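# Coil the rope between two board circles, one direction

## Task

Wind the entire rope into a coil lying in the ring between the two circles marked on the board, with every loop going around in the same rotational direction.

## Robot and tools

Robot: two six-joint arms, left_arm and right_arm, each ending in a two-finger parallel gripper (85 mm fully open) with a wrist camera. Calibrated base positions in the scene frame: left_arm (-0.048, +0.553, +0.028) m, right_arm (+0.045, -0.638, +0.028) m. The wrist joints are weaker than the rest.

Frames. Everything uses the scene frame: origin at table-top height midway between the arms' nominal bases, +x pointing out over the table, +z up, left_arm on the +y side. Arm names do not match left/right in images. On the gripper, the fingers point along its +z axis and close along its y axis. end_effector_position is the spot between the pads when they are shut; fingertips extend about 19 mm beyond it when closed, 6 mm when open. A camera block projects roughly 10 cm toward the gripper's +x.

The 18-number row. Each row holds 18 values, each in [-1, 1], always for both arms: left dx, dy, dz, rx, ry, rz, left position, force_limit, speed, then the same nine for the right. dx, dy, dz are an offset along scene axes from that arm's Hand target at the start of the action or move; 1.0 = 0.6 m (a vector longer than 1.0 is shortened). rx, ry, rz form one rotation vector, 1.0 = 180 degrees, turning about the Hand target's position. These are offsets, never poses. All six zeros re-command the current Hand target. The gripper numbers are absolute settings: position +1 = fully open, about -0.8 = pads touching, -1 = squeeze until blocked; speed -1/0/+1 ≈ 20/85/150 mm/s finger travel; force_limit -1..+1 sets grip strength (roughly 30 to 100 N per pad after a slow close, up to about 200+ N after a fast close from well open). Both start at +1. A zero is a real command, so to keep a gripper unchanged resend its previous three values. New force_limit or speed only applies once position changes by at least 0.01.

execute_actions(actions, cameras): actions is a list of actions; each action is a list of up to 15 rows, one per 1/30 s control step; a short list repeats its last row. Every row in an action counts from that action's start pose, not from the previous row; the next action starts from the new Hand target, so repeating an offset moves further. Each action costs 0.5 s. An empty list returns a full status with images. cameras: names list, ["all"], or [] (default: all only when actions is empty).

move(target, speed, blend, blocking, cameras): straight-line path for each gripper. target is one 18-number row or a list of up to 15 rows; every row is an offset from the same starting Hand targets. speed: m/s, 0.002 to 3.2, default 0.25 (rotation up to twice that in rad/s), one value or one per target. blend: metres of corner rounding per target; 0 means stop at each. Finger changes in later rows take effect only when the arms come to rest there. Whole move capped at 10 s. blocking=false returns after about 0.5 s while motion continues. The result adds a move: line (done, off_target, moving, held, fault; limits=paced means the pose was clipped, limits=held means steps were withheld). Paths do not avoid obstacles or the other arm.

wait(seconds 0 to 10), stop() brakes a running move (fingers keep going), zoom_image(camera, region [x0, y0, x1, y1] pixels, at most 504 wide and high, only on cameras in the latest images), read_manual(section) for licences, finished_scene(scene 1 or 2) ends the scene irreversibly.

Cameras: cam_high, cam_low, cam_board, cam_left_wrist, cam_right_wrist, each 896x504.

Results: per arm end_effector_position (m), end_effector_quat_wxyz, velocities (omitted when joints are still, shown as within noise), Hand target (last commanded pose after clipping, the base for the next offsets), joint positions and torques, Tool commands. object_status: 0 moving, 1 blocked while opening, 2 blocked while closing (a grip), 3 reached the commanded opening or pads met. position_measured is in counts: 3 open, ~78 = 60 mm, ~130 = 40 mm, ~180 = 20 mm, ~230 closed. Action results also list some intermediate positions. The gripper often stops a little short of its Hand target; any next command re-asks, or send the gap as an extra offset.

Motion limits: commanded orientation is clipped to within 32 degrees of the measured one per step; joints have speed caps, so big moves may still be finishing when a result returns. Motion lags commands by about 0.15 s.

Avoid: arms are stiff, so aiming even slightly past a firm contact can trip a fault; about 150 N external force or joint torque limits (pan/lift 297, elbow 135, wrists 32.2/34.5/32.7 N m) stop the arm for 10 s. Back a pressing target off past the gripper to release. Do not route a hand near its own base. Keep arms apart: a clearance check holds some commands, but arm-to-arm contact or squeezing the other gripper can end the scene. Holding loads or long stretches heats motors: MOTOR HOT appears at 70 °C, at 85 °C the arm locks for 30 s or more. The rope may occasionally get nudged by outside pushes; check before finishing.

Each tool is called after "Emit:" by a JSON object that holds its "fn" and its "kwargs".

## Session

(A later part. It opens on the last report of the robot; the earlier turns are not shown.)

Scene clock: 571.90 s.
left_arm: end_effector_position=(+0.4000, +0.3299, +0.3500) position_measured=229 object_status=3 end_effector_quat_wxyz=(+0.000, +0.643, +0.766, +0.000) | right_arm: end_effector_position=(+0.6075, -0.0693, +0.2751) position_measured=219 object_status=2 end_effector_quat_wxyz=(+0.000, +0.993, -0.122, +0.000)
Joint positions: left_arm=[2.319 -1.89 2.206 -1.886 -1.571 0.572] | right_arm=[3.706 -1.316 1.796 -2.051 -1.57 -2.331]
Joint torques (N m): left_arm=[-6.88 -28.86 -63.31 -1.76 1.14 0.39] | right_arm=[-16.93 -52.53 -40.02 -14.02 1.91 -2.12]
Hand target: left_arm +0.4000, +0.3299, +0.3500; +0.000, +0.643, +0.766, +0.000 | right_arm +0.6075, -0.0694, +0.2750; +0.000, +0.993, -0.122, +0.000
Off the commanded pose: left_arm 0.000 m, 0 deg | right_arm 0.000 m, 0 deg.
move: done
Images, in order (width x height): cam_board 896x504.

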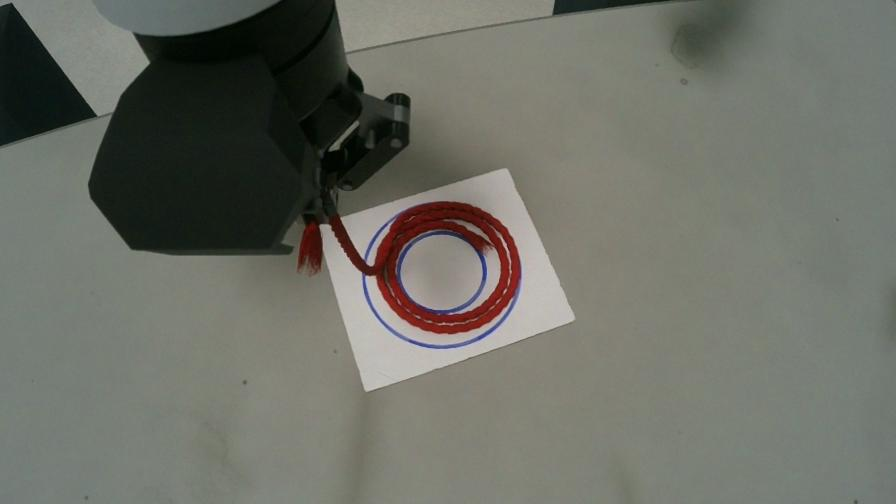

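Emit:
{"fn": "move", "kwargs": {"target": [0,0,0,0,0,0,-0.8,-1,0,0.0465,0.0577,-0.0367,0,0,0.1222,-1,-0.5,-0.8], "speed": 0.05, "cameras": ["cam_board"]}}

Emit:
{"fn": "zoom_image", "kwargs": {"camera": "cam_board", "region": [330, 180, 540, 360]}}

Scene clock: 581.60 s.
left_arm: end_effector_position=(+0.4000, +0.3299, +0.3500) position_measured=229 object_status=3 end_effector_quat_wxyz=(+0.000, +0.643, +0.766, +0.000) | right_arm: end_effector_position=(+0.6354, -0.0348, +0.2530) position_measured=219 object_status=2 end_effector_quat_wxyz=(+0.000, +0.998, +0.070, +0.000)
Joint positions: left_arm=[2.319 -1.89 2.206 -1.886 -1.571 0.572] | right_arm=[3.723 -1.233 1.727 -2.065 -1.57 -2.697]
Joint torques (N m): left_arm=[-8.66 -28.48 -64.37 -2.23 1.08 -0.2] | right_arm=[31.34 -58.33 -55.44 -14.26 2.45 -1.99]
Hand target: left_arm +0.4000, +0.3299, +0.3500; +0.000, +0.643, +0.766, +0.000 | right_arm +0.6354, -0.0347, +0.2530; +0.000, +0.998, +0.070, +0.000
Off the commanded pose: left_arm 0.000 m, 0 deg | right_arm 0.000 m, 0 deg.
move: done
Images, in order (width x height): cam_board 896x504.

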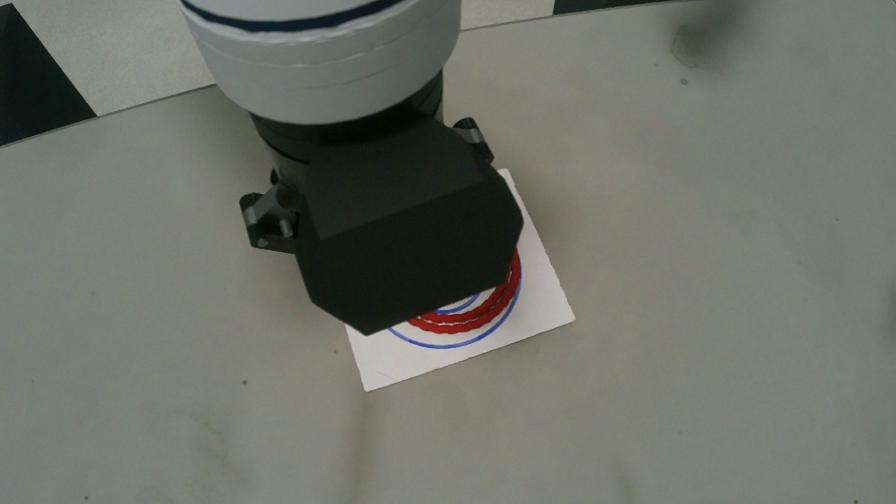

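Scaled by 2.400 from the camera's 896x504 image, which has a finer 1280x720 frame.

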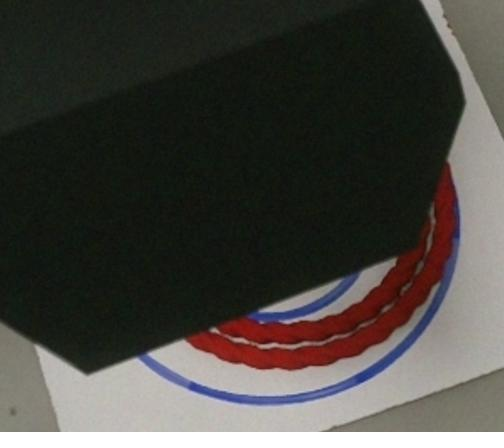

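Emit:
{"fn": "wait", "kwargs": {"seconds": 0.1, "cameras": ["cam_right_wrist", "cam_high", "cam_low", "cam_left_wrist"]}}

Scene clock: 582.83 s.
left_arm: end_effector_position=(+0.4000, +0.3299, +0.3500) position_measured=229 object_status=3 end_effector_quat_wxyz=(+0.000, +0.643, +0.766, +0.000) | right_arm: end_effector_position=(+0.6354, -0.0347, +0.2530) position_measured=219 object_status=2 end_effector_quat_wxyz=(+0.000, +0.998, +0.070, +0.000)
Joint positions: left_arm=[2.319 -1.89 2.206 -1.886 -1.571 0.572] | right_arm=[3.723 -1.233 1.726 -2.065 -1.57 -2.698]
Joint torques (N m): left_arm=[-8.11 -31.41 -63.46 -2.25 1.21 -0.27] | right_arm=[30.88 -58.77 -55.75 -14.27 2.31 -2.05]
Hand target: left_arm +0.4000, +0.3299, +0.3500; +0.000, +0.643, +0.766, +0.000 | right_arm +0.6354, -0.0347, +0.2530; +0.000, +0.998, +0.070, +0.000
Tool commands: left_gripper/position=-0.8 left_gripper/force_limit=-1.0 left_gripper/speed=+0.0 right_gripper/position=-1.0 right_gripper/force_limit=-0.5 right_gripper/speed=-0.8
Off the commanded pose: left_arm 0.000 m, 0 deg | right_arm 0.000 m, 0 deg.
wait: 0.10 s; at rest from the start
Images, in order (width x height): cam_high 896x504, cam_low 896x504, cam_left_wrist 896x504, cam_right_wrist 896x504.

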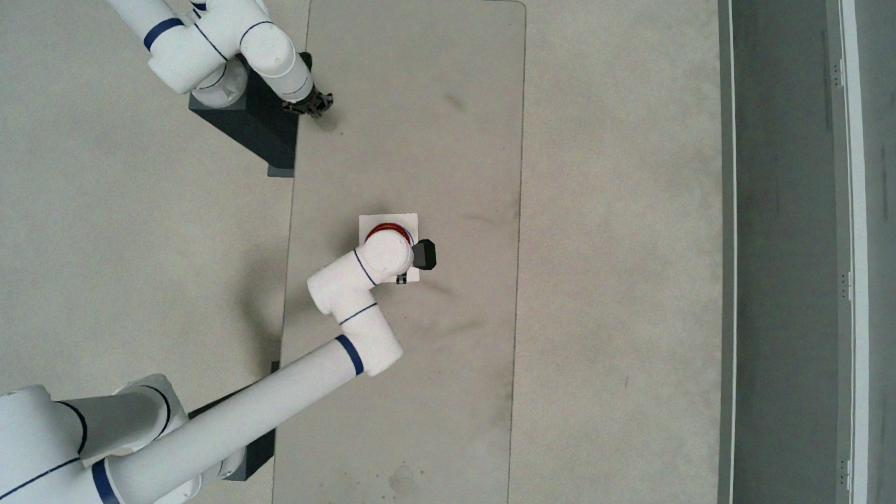

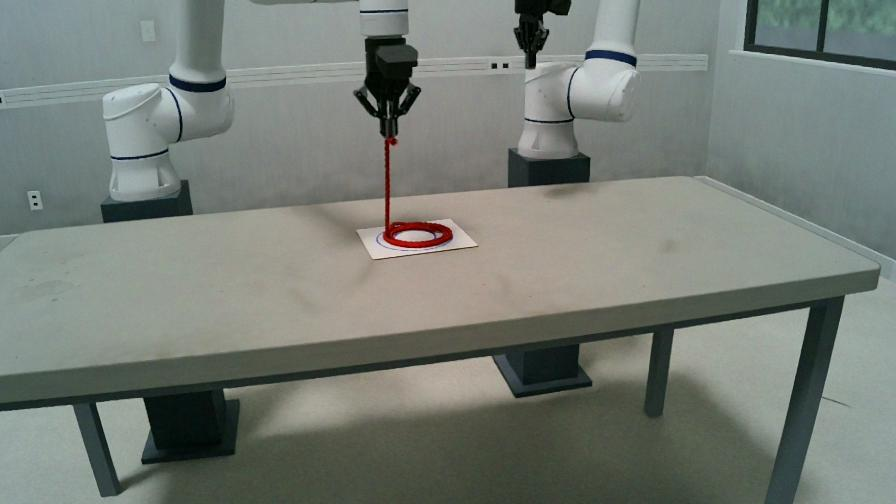

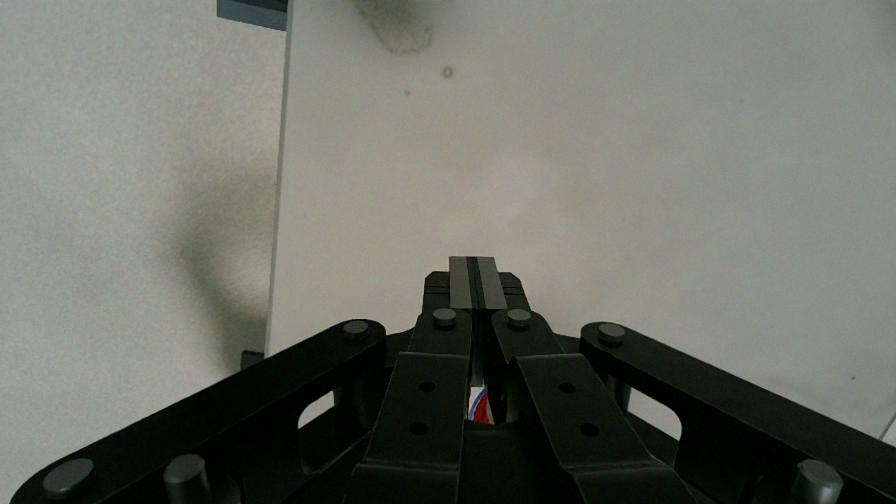

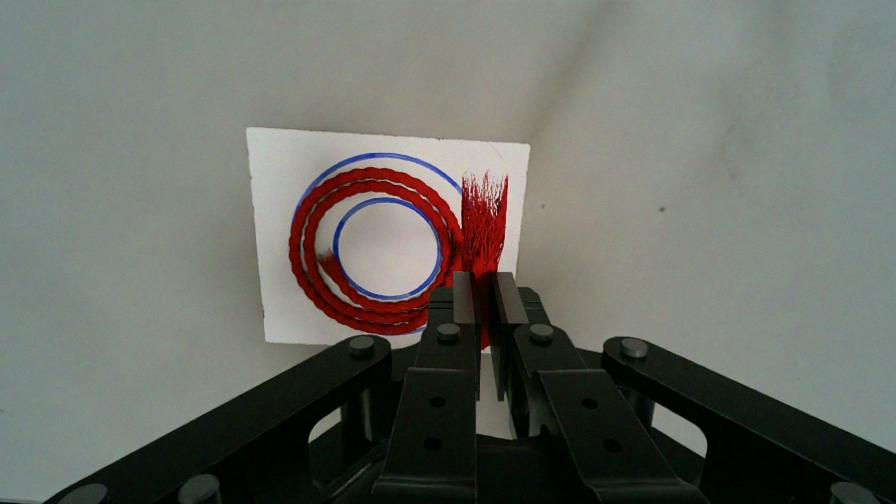

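Emit:
{"fn": "zoom_image", "kwargs": {"camera": "cam_right_wrist", "region": [270, 130, 520, 350]}}

Emit:
{"fn": "zoom_image", "kwargs": {"camera": "cam_low", "region": [340, 120, 500, 270]}}

Scaled by 2.016 from the camera's 896x504 image, which has a finer 1280x720 frame.

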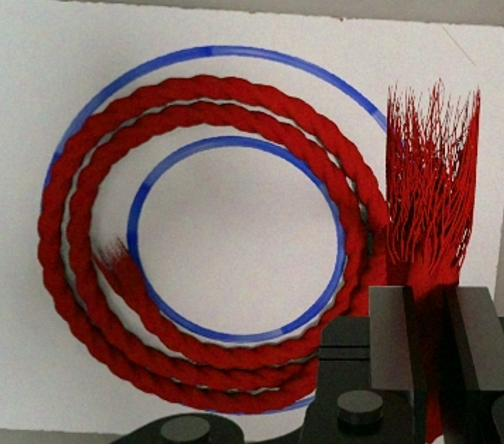

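Scaled by 3.150 from the camera's 896x504 image, which has a finer 1280x720 frame.

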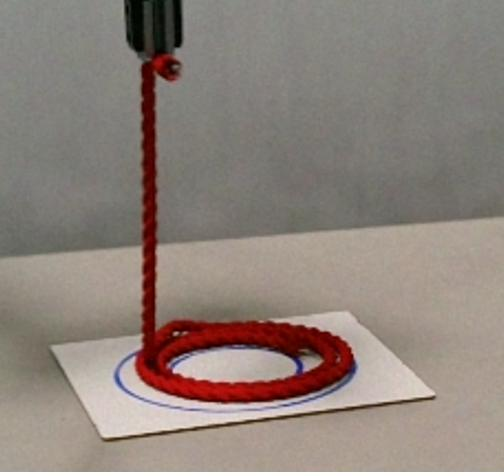

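Emit:
{"fn": "move", "kwargs": {"target": [0,0,0,0,0,0,-0.8,-1,0,0.0272,0.0515,-0.04,0,0,0.1222,-1,-0.5,-0.8], "speed": 0.05, "cameras": ["cam_right_wrist", "cam_low", "cam_board"]}}

Emit:
{"fn": "zoom_image", "kwargs": {"camera": "cam_low", "region": [340, 120, 500, 270]}}

Emit:
{"fn": "zoom_image", "kwargs": {"camera": "cam_right_wrist", "region": [270, 100, 520, 320]}}

Scene clock: 590.47 s.
left_arm: end_effector_position=(+0.4000, +0.3299, +0.3500) position_measured=229 object_status=3 end_effector_quat_wxyz=(+0.000, +0.643, +0.766, +0.000) | right_arm: end_effector_position=(+0.6517, -0.0039, +0.2290) position_measured=219 object_status=2 end_effector_quat_wxyz=(+0.000, +0.966, +0.259, +0.000)
Joint positions: left_arm=[2.319 -1.89 2.206 -1.886 -1.571 0.572] | right_arm=[3.743 -1.164 1.676 -2.082 -1.57 -3.062]
Joint torques (N m): left_arm=[-8.48 -27.97 -63.56 -2.13 1.11 -0.35] | right_arm=[31.03 -64.84 -55.68 -14.18 1.19 -2.03]
Hand target: left_arm +0.4000, +0.3299, +0.3500; +0.000, +0.643, +0.766, +0.000 | right_arm +0.6517, -0.0038, +0.2290; +0.000, +0.966, +0.259, +0.000
Off the commanded pose: left_arm 0.000 m, 0 deg | right_arm 0.000 m, 0 deg.
move: done
Images, in order (width x height): cam_low 896x504, cam_board 896x504, cam_right_wrist 896x504.

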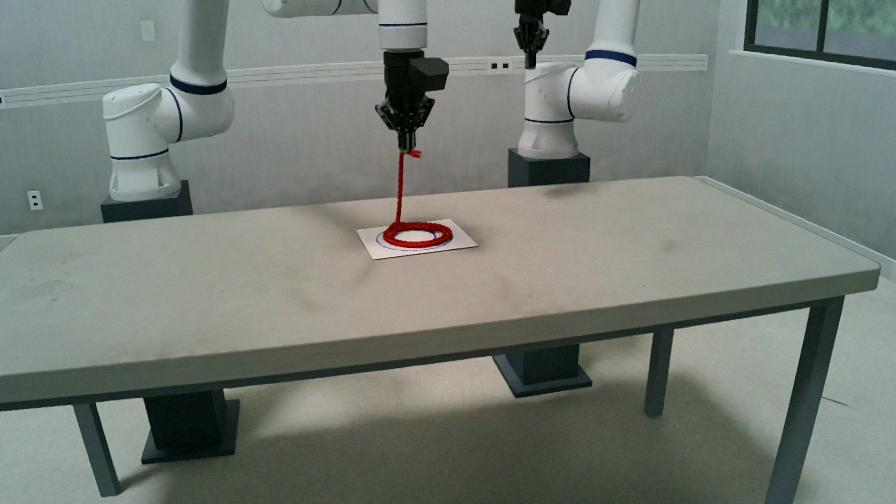

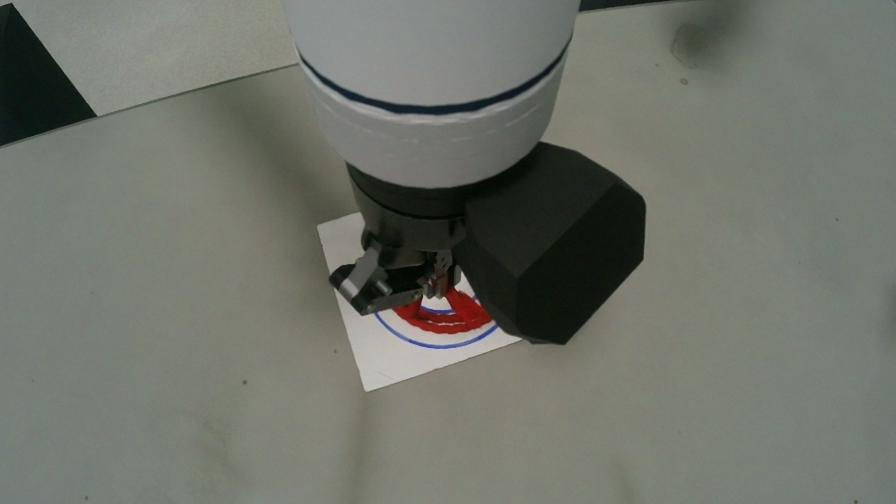

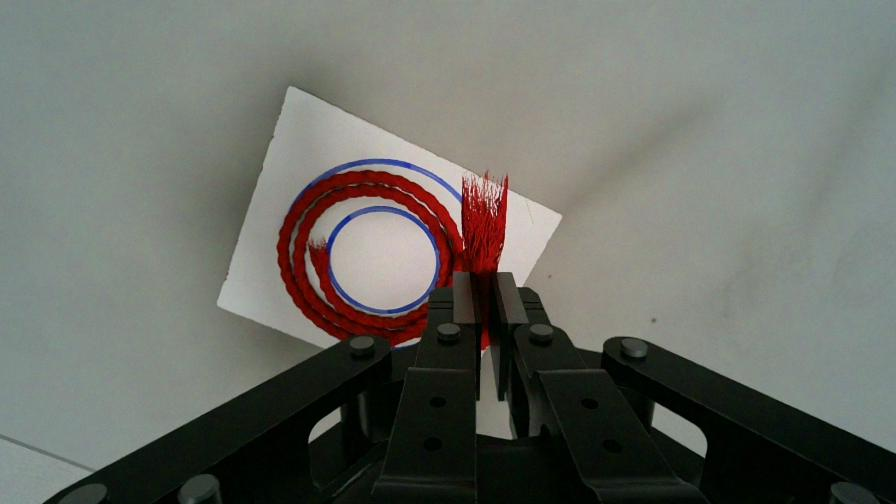

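Scaled by 3.150 from the camera's 896x504 image, which has a finer 1280x720 frame.

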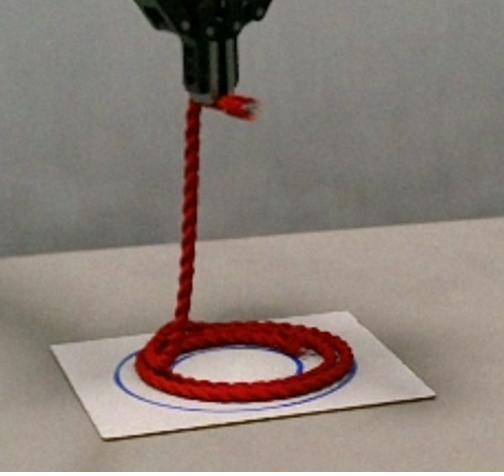

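Scaled by 2.016 from the camera's 896x504 image, which has a finer 1280x720 frame.

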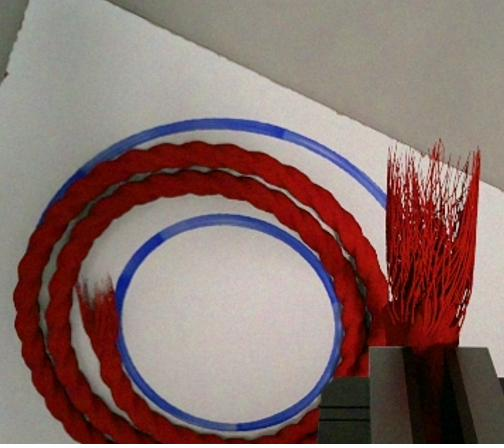

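Emit:
{"fn": "zoom_image", "kwargs": {"camera": "cam_board", "region": [320, 190, 540, 400]}}

Scaled by 2.291 from the camera's 896x504 image, which has a finer 1280x720 frame.

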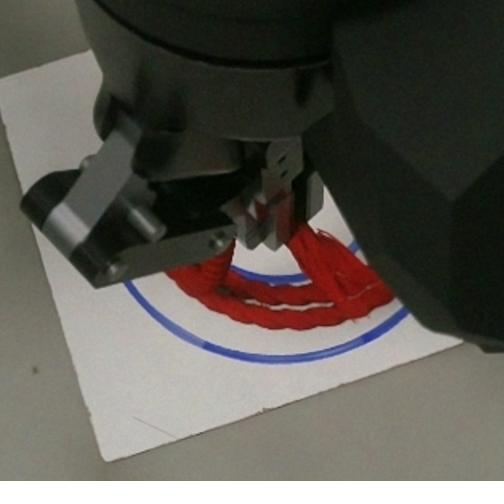

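Emit:
{"fn": "zoom_image", "kwargs": {"camera": "cam_low", "region": [370, 200, 470, 260]}}

Emit:
{"fn": "zoom_image", "kwargs": {"camera": "cam_right_wrist", "region": [400, 180, 540, 360]}}

Scaled by 5.040 from the camera's 896x504 image, which has a finer 1280x720 frame.

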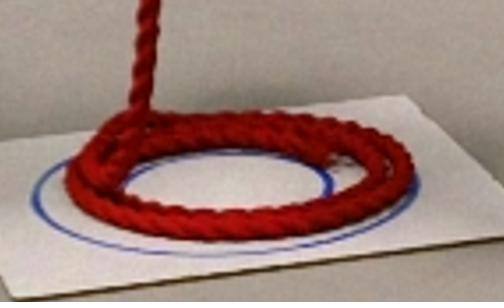

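Scaled by 2.800 from the camera's 896x504 image, which has a finer 1280x720 frame.

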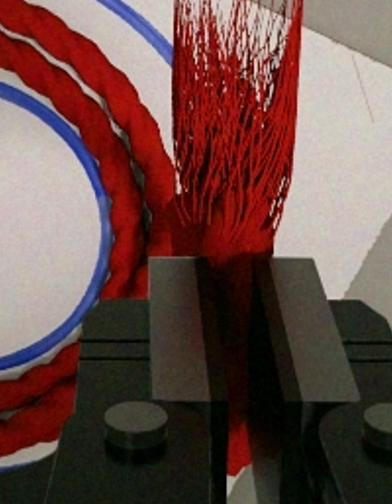

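Emit:
{"fn": "move", "kwargs": {"target": [0,0,0,0,0,0,-0.8,-1,0,0.0118,0.037,-0.0583,0,0,0.1,-1,-0.5,-0.8], "speed": 0.05, "cameras": ["cam_right_wrist", "cam_low", "cam_board"]}}

Emit:
{"fn": "zoom_image", "kwargs": {"camera": "cam_low", "region": [370, 160, 470, 260]}}

Emit:
{"fn": "zoom_image", "kwargs": {"camera": "cam_board", "region": [320, 190, 540, 400]}}

Scene clock: 602.43 s.
left_arm: end_effector_position=(+0.4000, +0.3299, +0.3500) position_measured=229 object_status=3 end_effector_quat_wxyz=(+0.000, +0.643, +0.766, +0.000) | right_arm: end_effector_position=(+0.6588, +0.0183, +0.1940) position_measured=219 object_status=2 end_effector_quat_wxyz=(+0.000, +0.913, +0.407, +0.000)
Joint positions: left_arm=[2.319 -1.89 2.206 -1.886 -1.571 0.572] | right_arm=[3.759 -1.105 1.656 -2.122 -1.57 -3.36]
Joint torques (N m): left_arm=[-8.38 -27.51 -63.91 -2.48 1.11 -0.77] | right_arm=[30.42 -69.8 -54.14 -14.23 1.07 -2.05]
Hand target: left_arm +0.4000, +0.3299, +0.3500; +0.000, +0.643, +0.766, +0.000 | right_arm +0.6588, +0.0184, +0.1940; +0.000, +0.913, +0.407, +0.000
Off the commanded pose: left_arm 0.000 m, 0 deg | right_arm 0.000 m, 0 deg.
move: done
Images, in order (width x height): cam_low 896x504, cam_board 896x504, cam_right_wrist 896x504.

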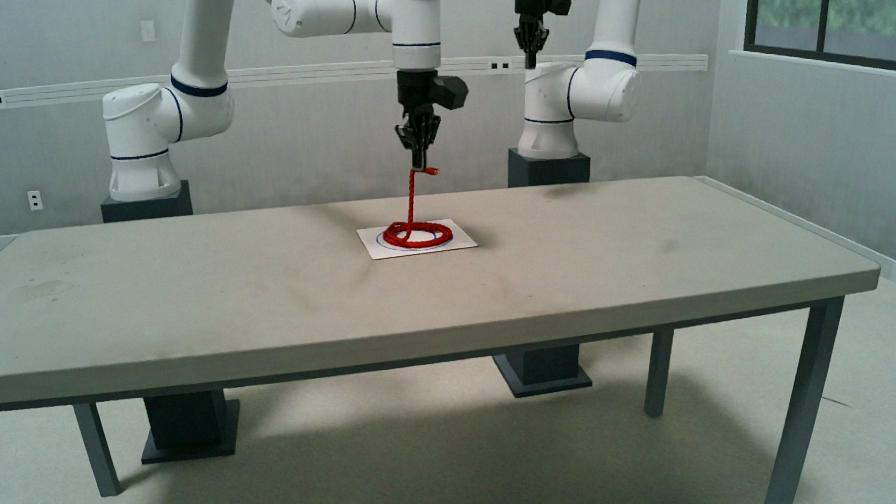

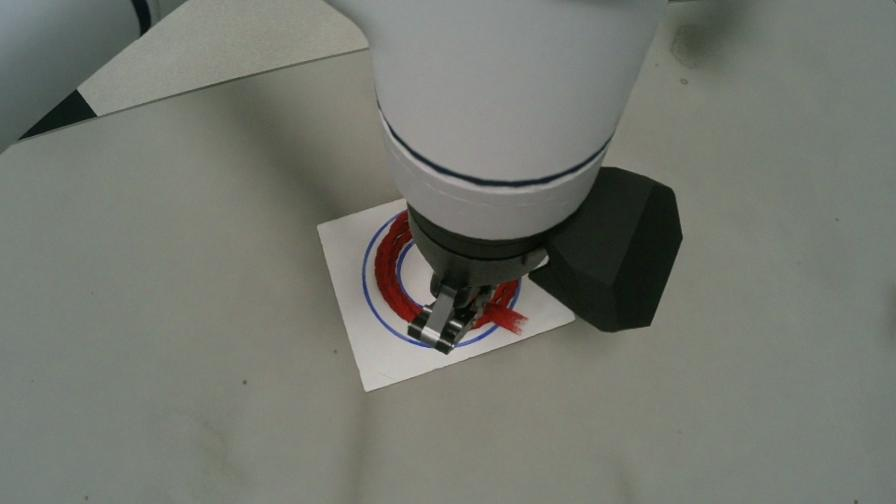

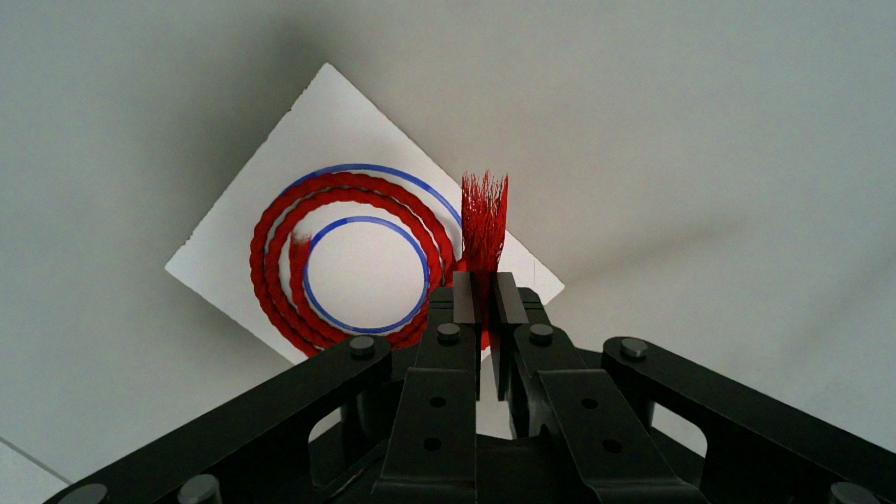

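Scaled by 5.040 from the camera's 896x504 image, which has a finer 1280x720 frame.

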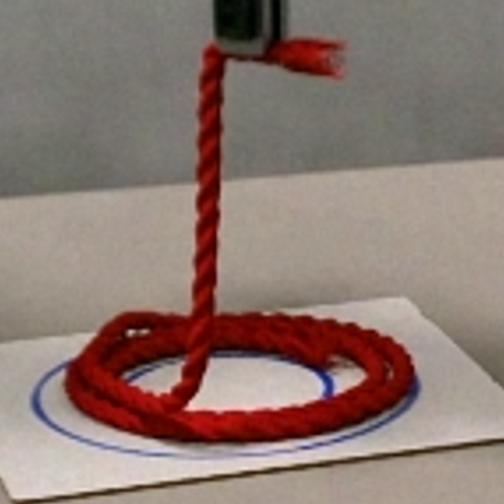

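Scaled by 2.291 from the camera's 896x504 image, which has a finer 1280x720 frame.

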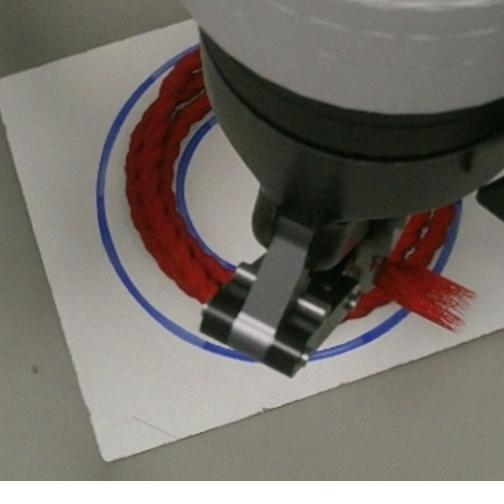

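Emit:
{"fn": "move", "kwargs": {"target": [0,0,0,0,0,0,-0.8,-1,0,-0.0043,0.0402,-0.05,0,0,0.1,-1,-0.5,-0.8], "speed": 0.05, "cameras": ["cam_right_wrist", "cam_low", "cam_board"]}}

Emit:
{"fn": "zoom_image", "kwargs": {"camera": "cam_low", "region": [370, 160, 470, 260]}}

Emit:
{"fn": "zoom_image", "kwargs": {"camera": "cam_board", "region": [320, 190, 540, 400]}}

Scene clock: 608.57 s.
left_arm: end_effector_position=(+0.4000, +0.3299, +0.3500) position_measured=229 object_status=3 end_effector_quat_wxyz=(+0.000, +0.643, +0.766, +0.000) | right_arm: end_effector_position=(+0.6562, +0.0425, +0.1640) position_measured=219 object_status=2 end_effector_quat_wxyz=(+0.000, +0.839, +0.545, +0.000)
Joint positions: left_arm=[2.319 -1.89 2.206 -1.886 -1.571 0.572] | right_arm=[3.783 -1.056 1.64 -2.155 -1.571 -3.65]
Joint torques (N m): left_arm=[-10.21 -29.4 -64.32 -2.38 1.22 -1.38] | right_arm=[31.61 -71.44 -53.96 -14.25 0.91 -2.26]
Hand target: left_arm +0.4000, +0.3299, +0.3500; +0.000, +0.643, +0.766, +0.000 | right_arm +0.6562, +0.0425, +0.1640; +0.000, +0.839, +0.545, +0.000
Off the commanded pose: left_arm 0.000 m, 0 deg | right_arm 0.000 m, 0 deg.
move: done
Images, in order (width x height): cam_low 896x504, cam_board 896x504, cam_right_wrist 896x504.

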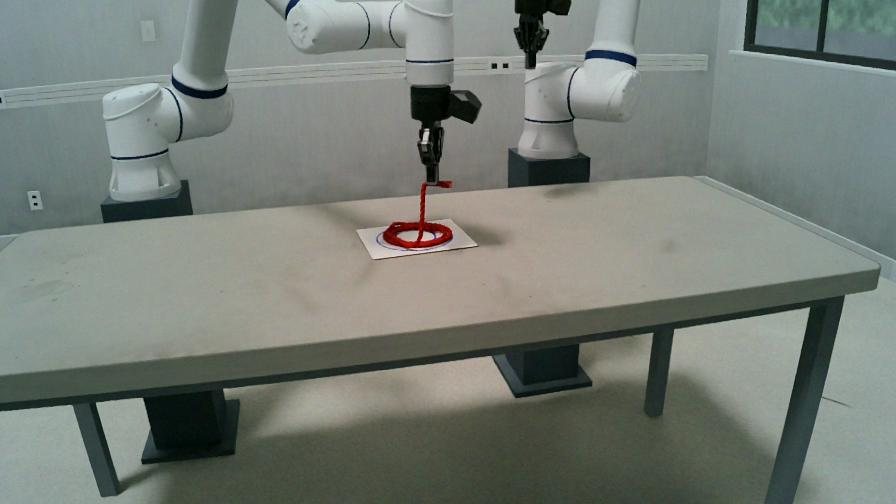

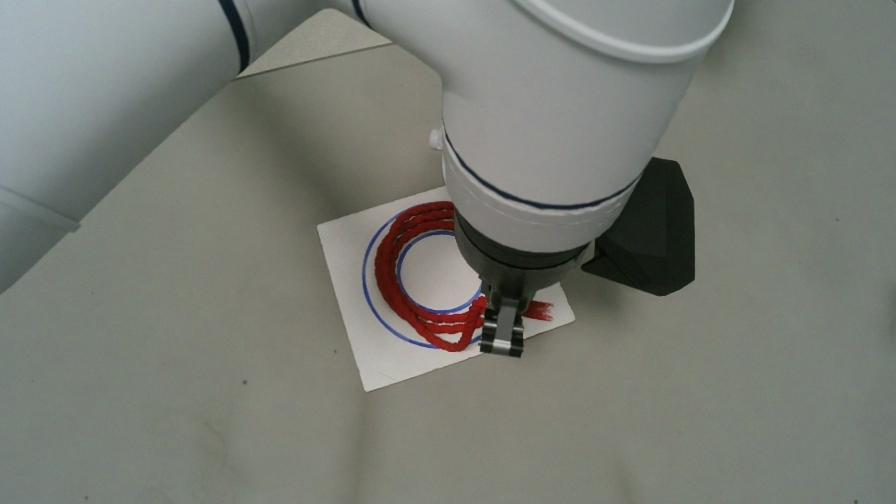

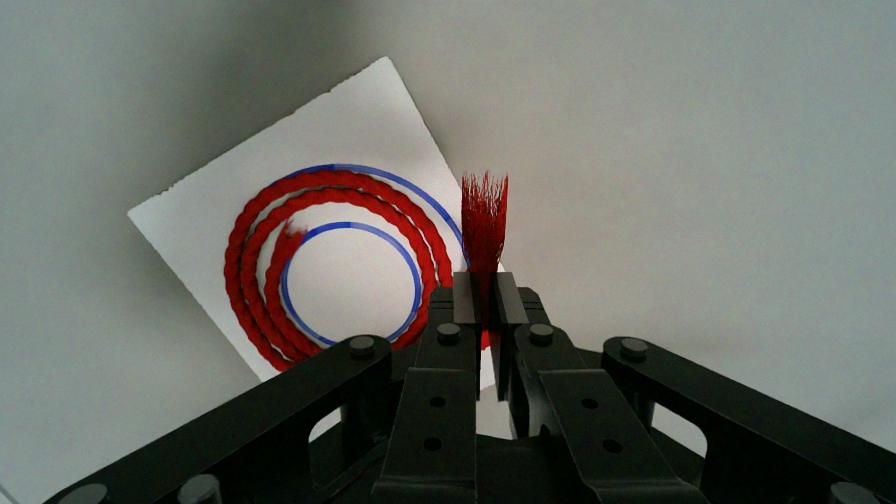

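Scaled by 5.040 from the camera's 896x504 image, which has a finer 1280x720 frame.

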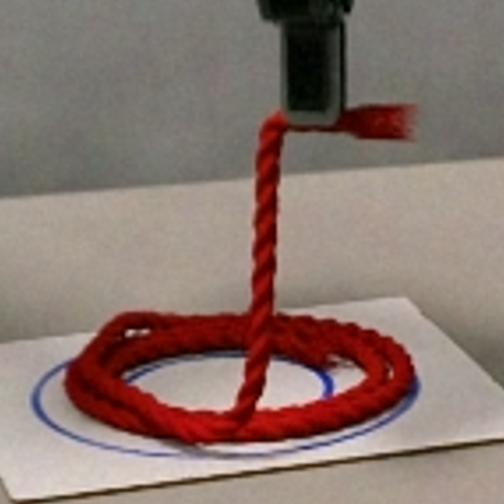

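Scaled by 2.291 from the camera's 896x504 image, which has a finer 1280x720 frame.

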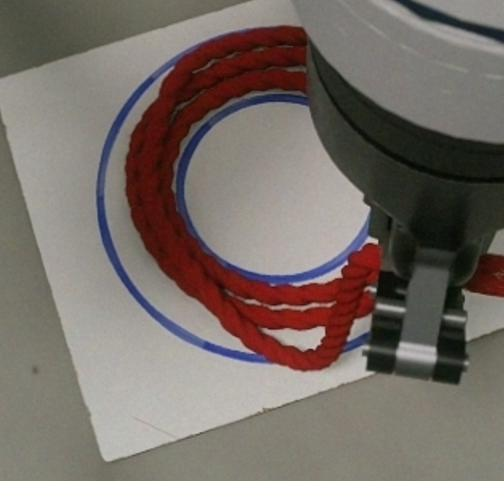

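Emit:
{"fn": "move", "kwargs": {"target": [0,0,0,0,0,0,-0.8,-1,0,-0.0548,0.0638,-0.02,0,0,0.15,-1,-0.5,-0.8], "speed": 0.05, "cameras": ["cam_right_wrist", "cam_low", "cam_board"]}}

Emit:
{"fn": "zoom_image", "kwargs": {"camera": "cam_low", "region": [370, 160, 470, 260]}}

Emit:
{"fn": "zoom_image", "kwargs": {"camera": "cam_board", "region": [320, 190, 540, 400]}}

Scene clock: 616.77 s.
left_arm: end_effector_position=(+0.4000, +0.3299, +0.3500) position_measured=229 object_status=3 end_effector_quat_wxyz=(+0.000, +0.643, +0.766, +0.000) | right_arm: end_effector_position=(+0.6233, +0.0807, +0.1520) position_measured=219 object_status=2 end_effector_quat_wxyz=(+0.000, +0.688, +0.725, +0.000)
Joint positions: left_arm=[2.319 -1.89 2.206 -1.886 -1.571 0.572] | right_arm=[3.839 -1.034 1.63 -2.166 -1.571 -4.065]
Joint torques (N m): left_arm=[-10.51 -31.14 -63.88 -2.18 0.93 -0.88] | right_arm=[30.36 -72.87 -53.1 -14.13 0.7 -2.29]
Hand target: left_arm +0.4000, +0.3299, +0.3500; +0.000, +0.643, +0.766, +0.000 | right_arm +0.6233, +0.0808, +0.1520; +0.000, +0.688, +0.726, +0.000
Off the commanded pose: left_arm 0.000 m, 0 deg | right_arm 0.000 m, 0 deg.
move: done
Images, in order (width x height): cam_low 896x504, cam_board 896x504, cam_right_wrist 896x504.

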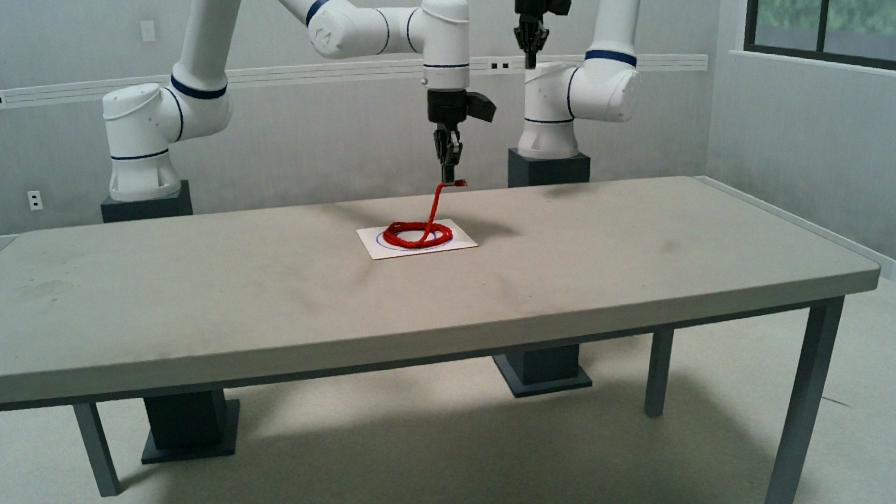

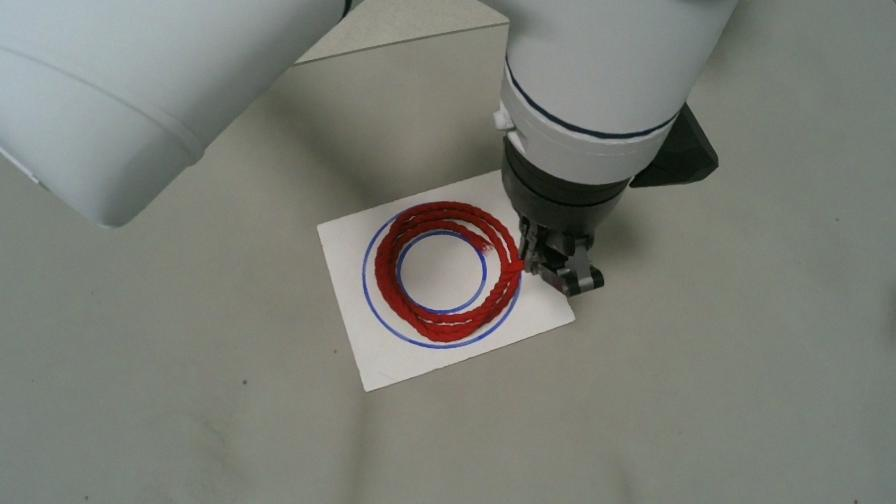

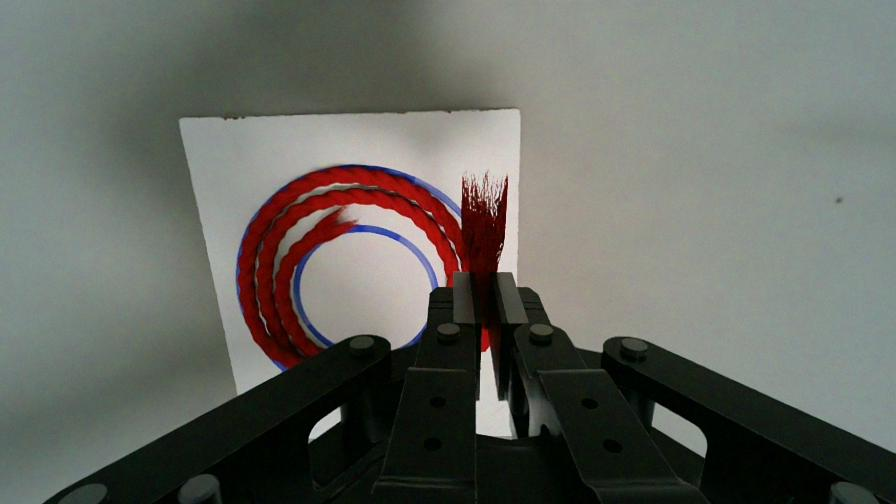

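Scaled by 5.040 from the camera's 896x504 image, which has a finer 1280x720 frame.

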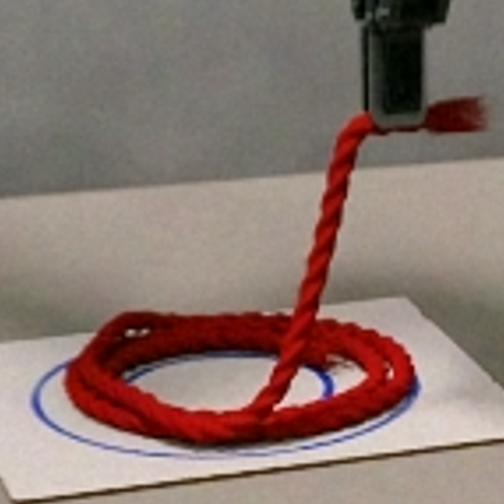

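Scaled by 2.291 from the camera's 896x504 image, which has a finer 1280x720 frame.

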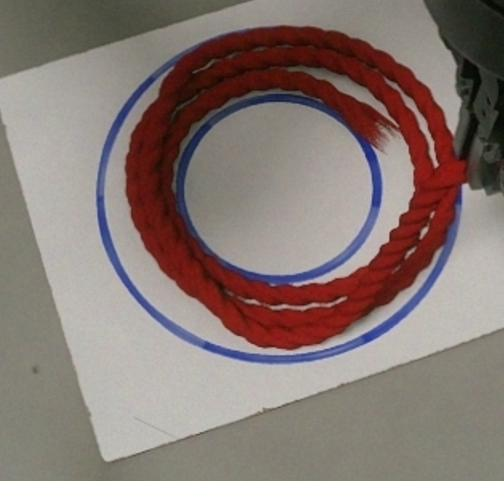

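Emit:
{"fn": "move", "kwargs": {"target": [0,0,0,0,0,0,-0.8,-1,0,-0.0227,0.0265,-0.05,0,0,0.1111,-1,-0.5,-0.8], "speed": 0.05, "cameras": ["cam_low", "cam_board"]}}

Emit:
{"fn": "zoom_image", "kwargs": {"camera": "cam_low", "region": [370, 160, 470, 260]}}

Emit:
{"fn": "zoom_image", "kwargs": {"camera": "cam_board", "region": [320, 190, 540, 400]}}

Scene clock: 624.10 s.
left_arm: end_effector_position=(+0.4000, +0.3299, +0.3500) position_measured=229 object_status=3 end_effector_quat_wxyz=(+0.000, +0.643, +0.766, +0.000) | right_arm: end_effector_position=(+0.6097, +0.0967, +0.1220) position_measured=219 object_status=2 end_effector_quat_wxyz=(+0.000, +0.552, +0.834, +0.000)
Joint positions: left_arm=[2.319 -1.89 2.206 -1.886 -1.571 0.572] | right_arm=[3.862 -1.001 1.637 -2.206 -1.571 -4.391]
Joint torques (N m): left_arm=[-10.39 -25.01 -63.21 -2.49 1.52 -1.71] | right_arm=[31.12 -74.82 -35.42 -14 0.86 -2.04]
Hand target: left_arm +0.4000, +0.3299, +0.3500; +0.000, +0.643, +0.766, +0.000 | right_arm +0.6097, +0.0967, +0.1220; +0.000, +0.552, +0.834, +0.000
Off the commanded pose: left_arm 0.000 m, 0 deg | right_arm 0.000 m, 0 deg.
move: done
Images, in order (width x height): cam_low 896x504, cam_board 896x504.

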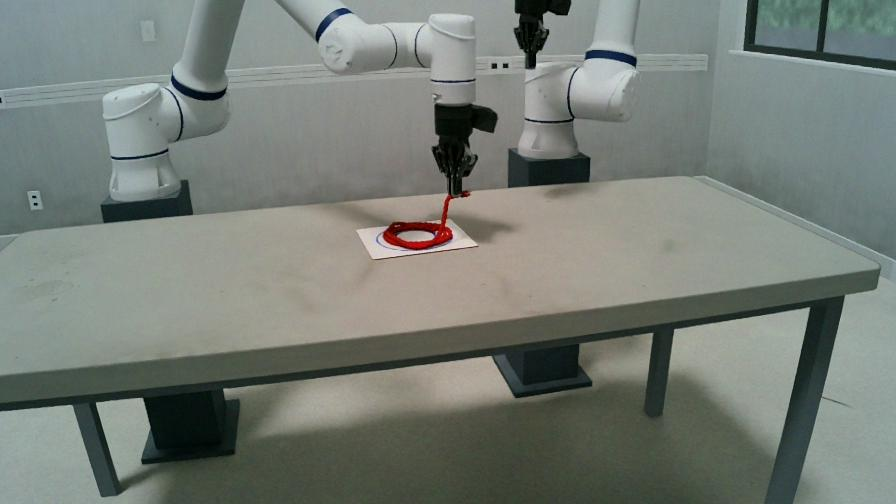

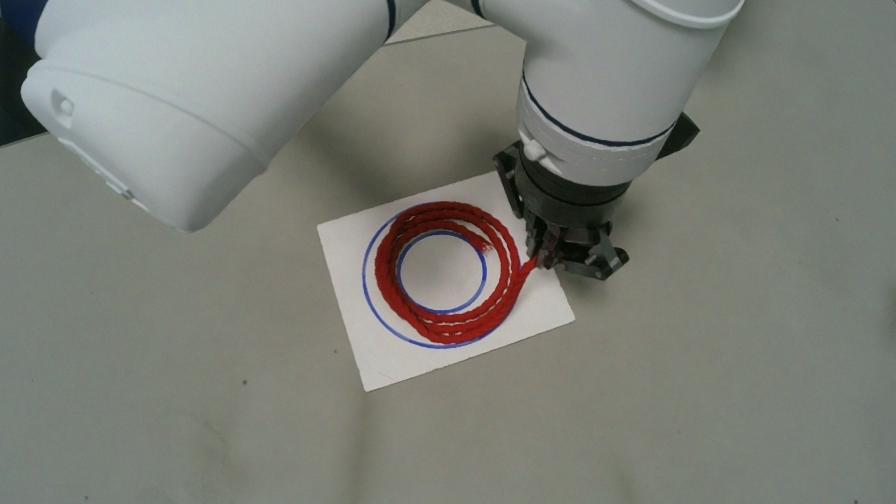

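Scaled by 5.040 from the camera's 896x504 image, which has a finer 1280x720 frame.

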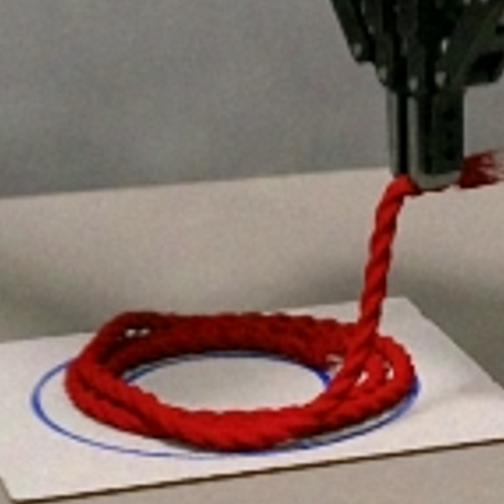

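Scaled by 2.291 from the camera's 896x504 image, which has a finer 1280x720 frame.

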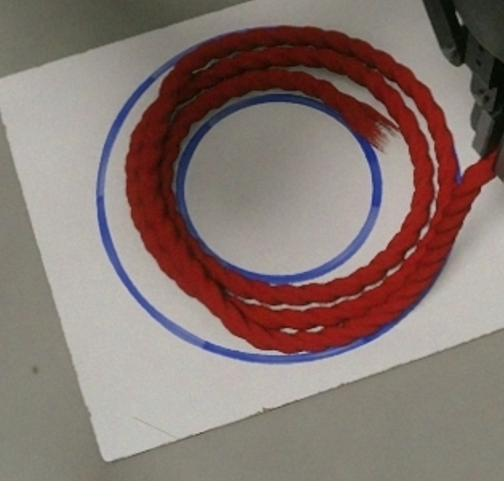

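Emit:
{"fn": "move", "kwargs": {"target": [0,0,0,0,0,0,-0.8,-1,0,-0.0602,0.0107,-0.0367,0,0,0.1389,-1,-0.5,-0.8], "speed": 0.05, "cameras": ["cam_low", "cam_board"]}}

Emit:
{"fn": "zoom_image", "kwargs": {"camera": "cam_low", "region": [370, 160, 470, 260]}}

Emit:
{"fn": "zoom_image", "kwargs": {"camera": "cam_board", "region": [320, 190, 540, 400]}}

Scene clock: 631.10 s.
left_arm: end_effector_position=(+0.4000, +0.3299, +0.3500) position_measured=229 object_status=3 end_effector_quat_wxyz=(+0.000, +0.643, +0.766, +0.000) | right_arm: end_effector_position=(+0.5736, +0.1031, +0.1000) position_measured=219 object_status=2 end_effector_quat_wxyz=(+0.000, +0.358, +0.934, +0.000)
Joint positions: left_arm=[2.319 -1.89 2.206 -1.886 -1.571 0.572] | right_arm=[3.894 -1 1.685 -2.255 -1.571 -4.795]
Joint torques (N m): left_arm=[-9.82 -26.1 -63.31 -2.37 0.65 -1.43] | right_arm=[31.64 -73.49 -34.11 -14.18 0.92 -1.95]
Hand target: left_arm +0.4000, +0.3299, +0.3500; +0.000, +0.643, +0.766, +0.000 | right_arm +0.5736, +0.1031, +0.1000; +0.000, +0.358, +0.934, +0.000
Off the commanded pose: left_arm 0.000 m, 0 deg | right_arm 0.000 m, 0 deg.
move: done
Images, in order (width x height): cam_low 896x504, cam_board 896x504.

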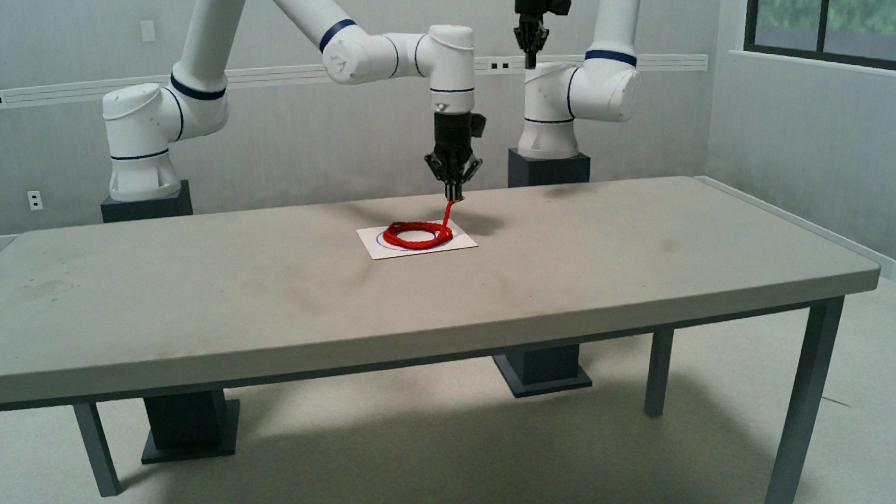

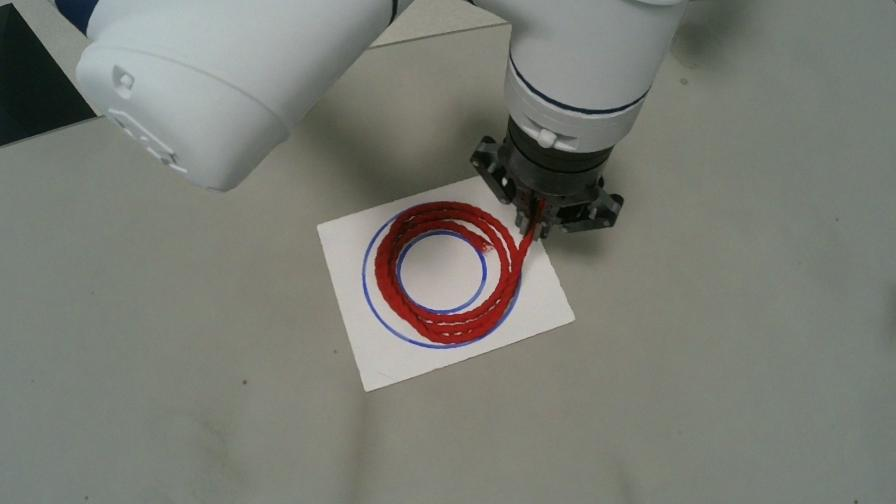

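Scaled by 5.040 from the camera's 896x504 image, which has a finer 1280x720 frame.

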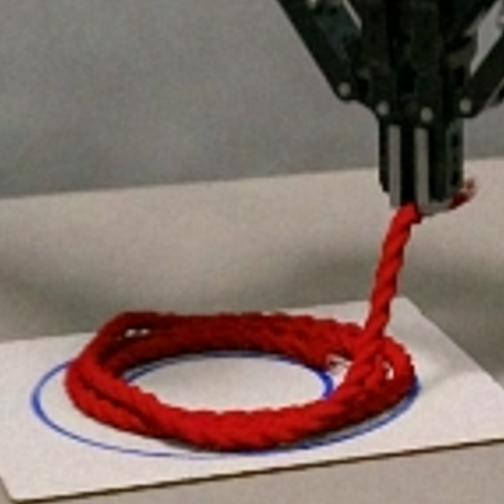

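Scaled by 2.291 from the camera's 896x504 image, which has a finer 1280x720 frame.

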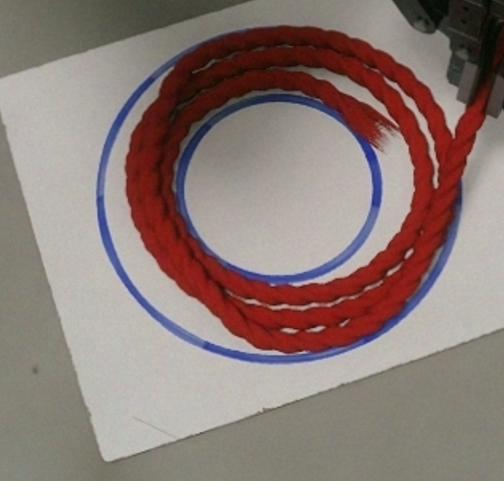

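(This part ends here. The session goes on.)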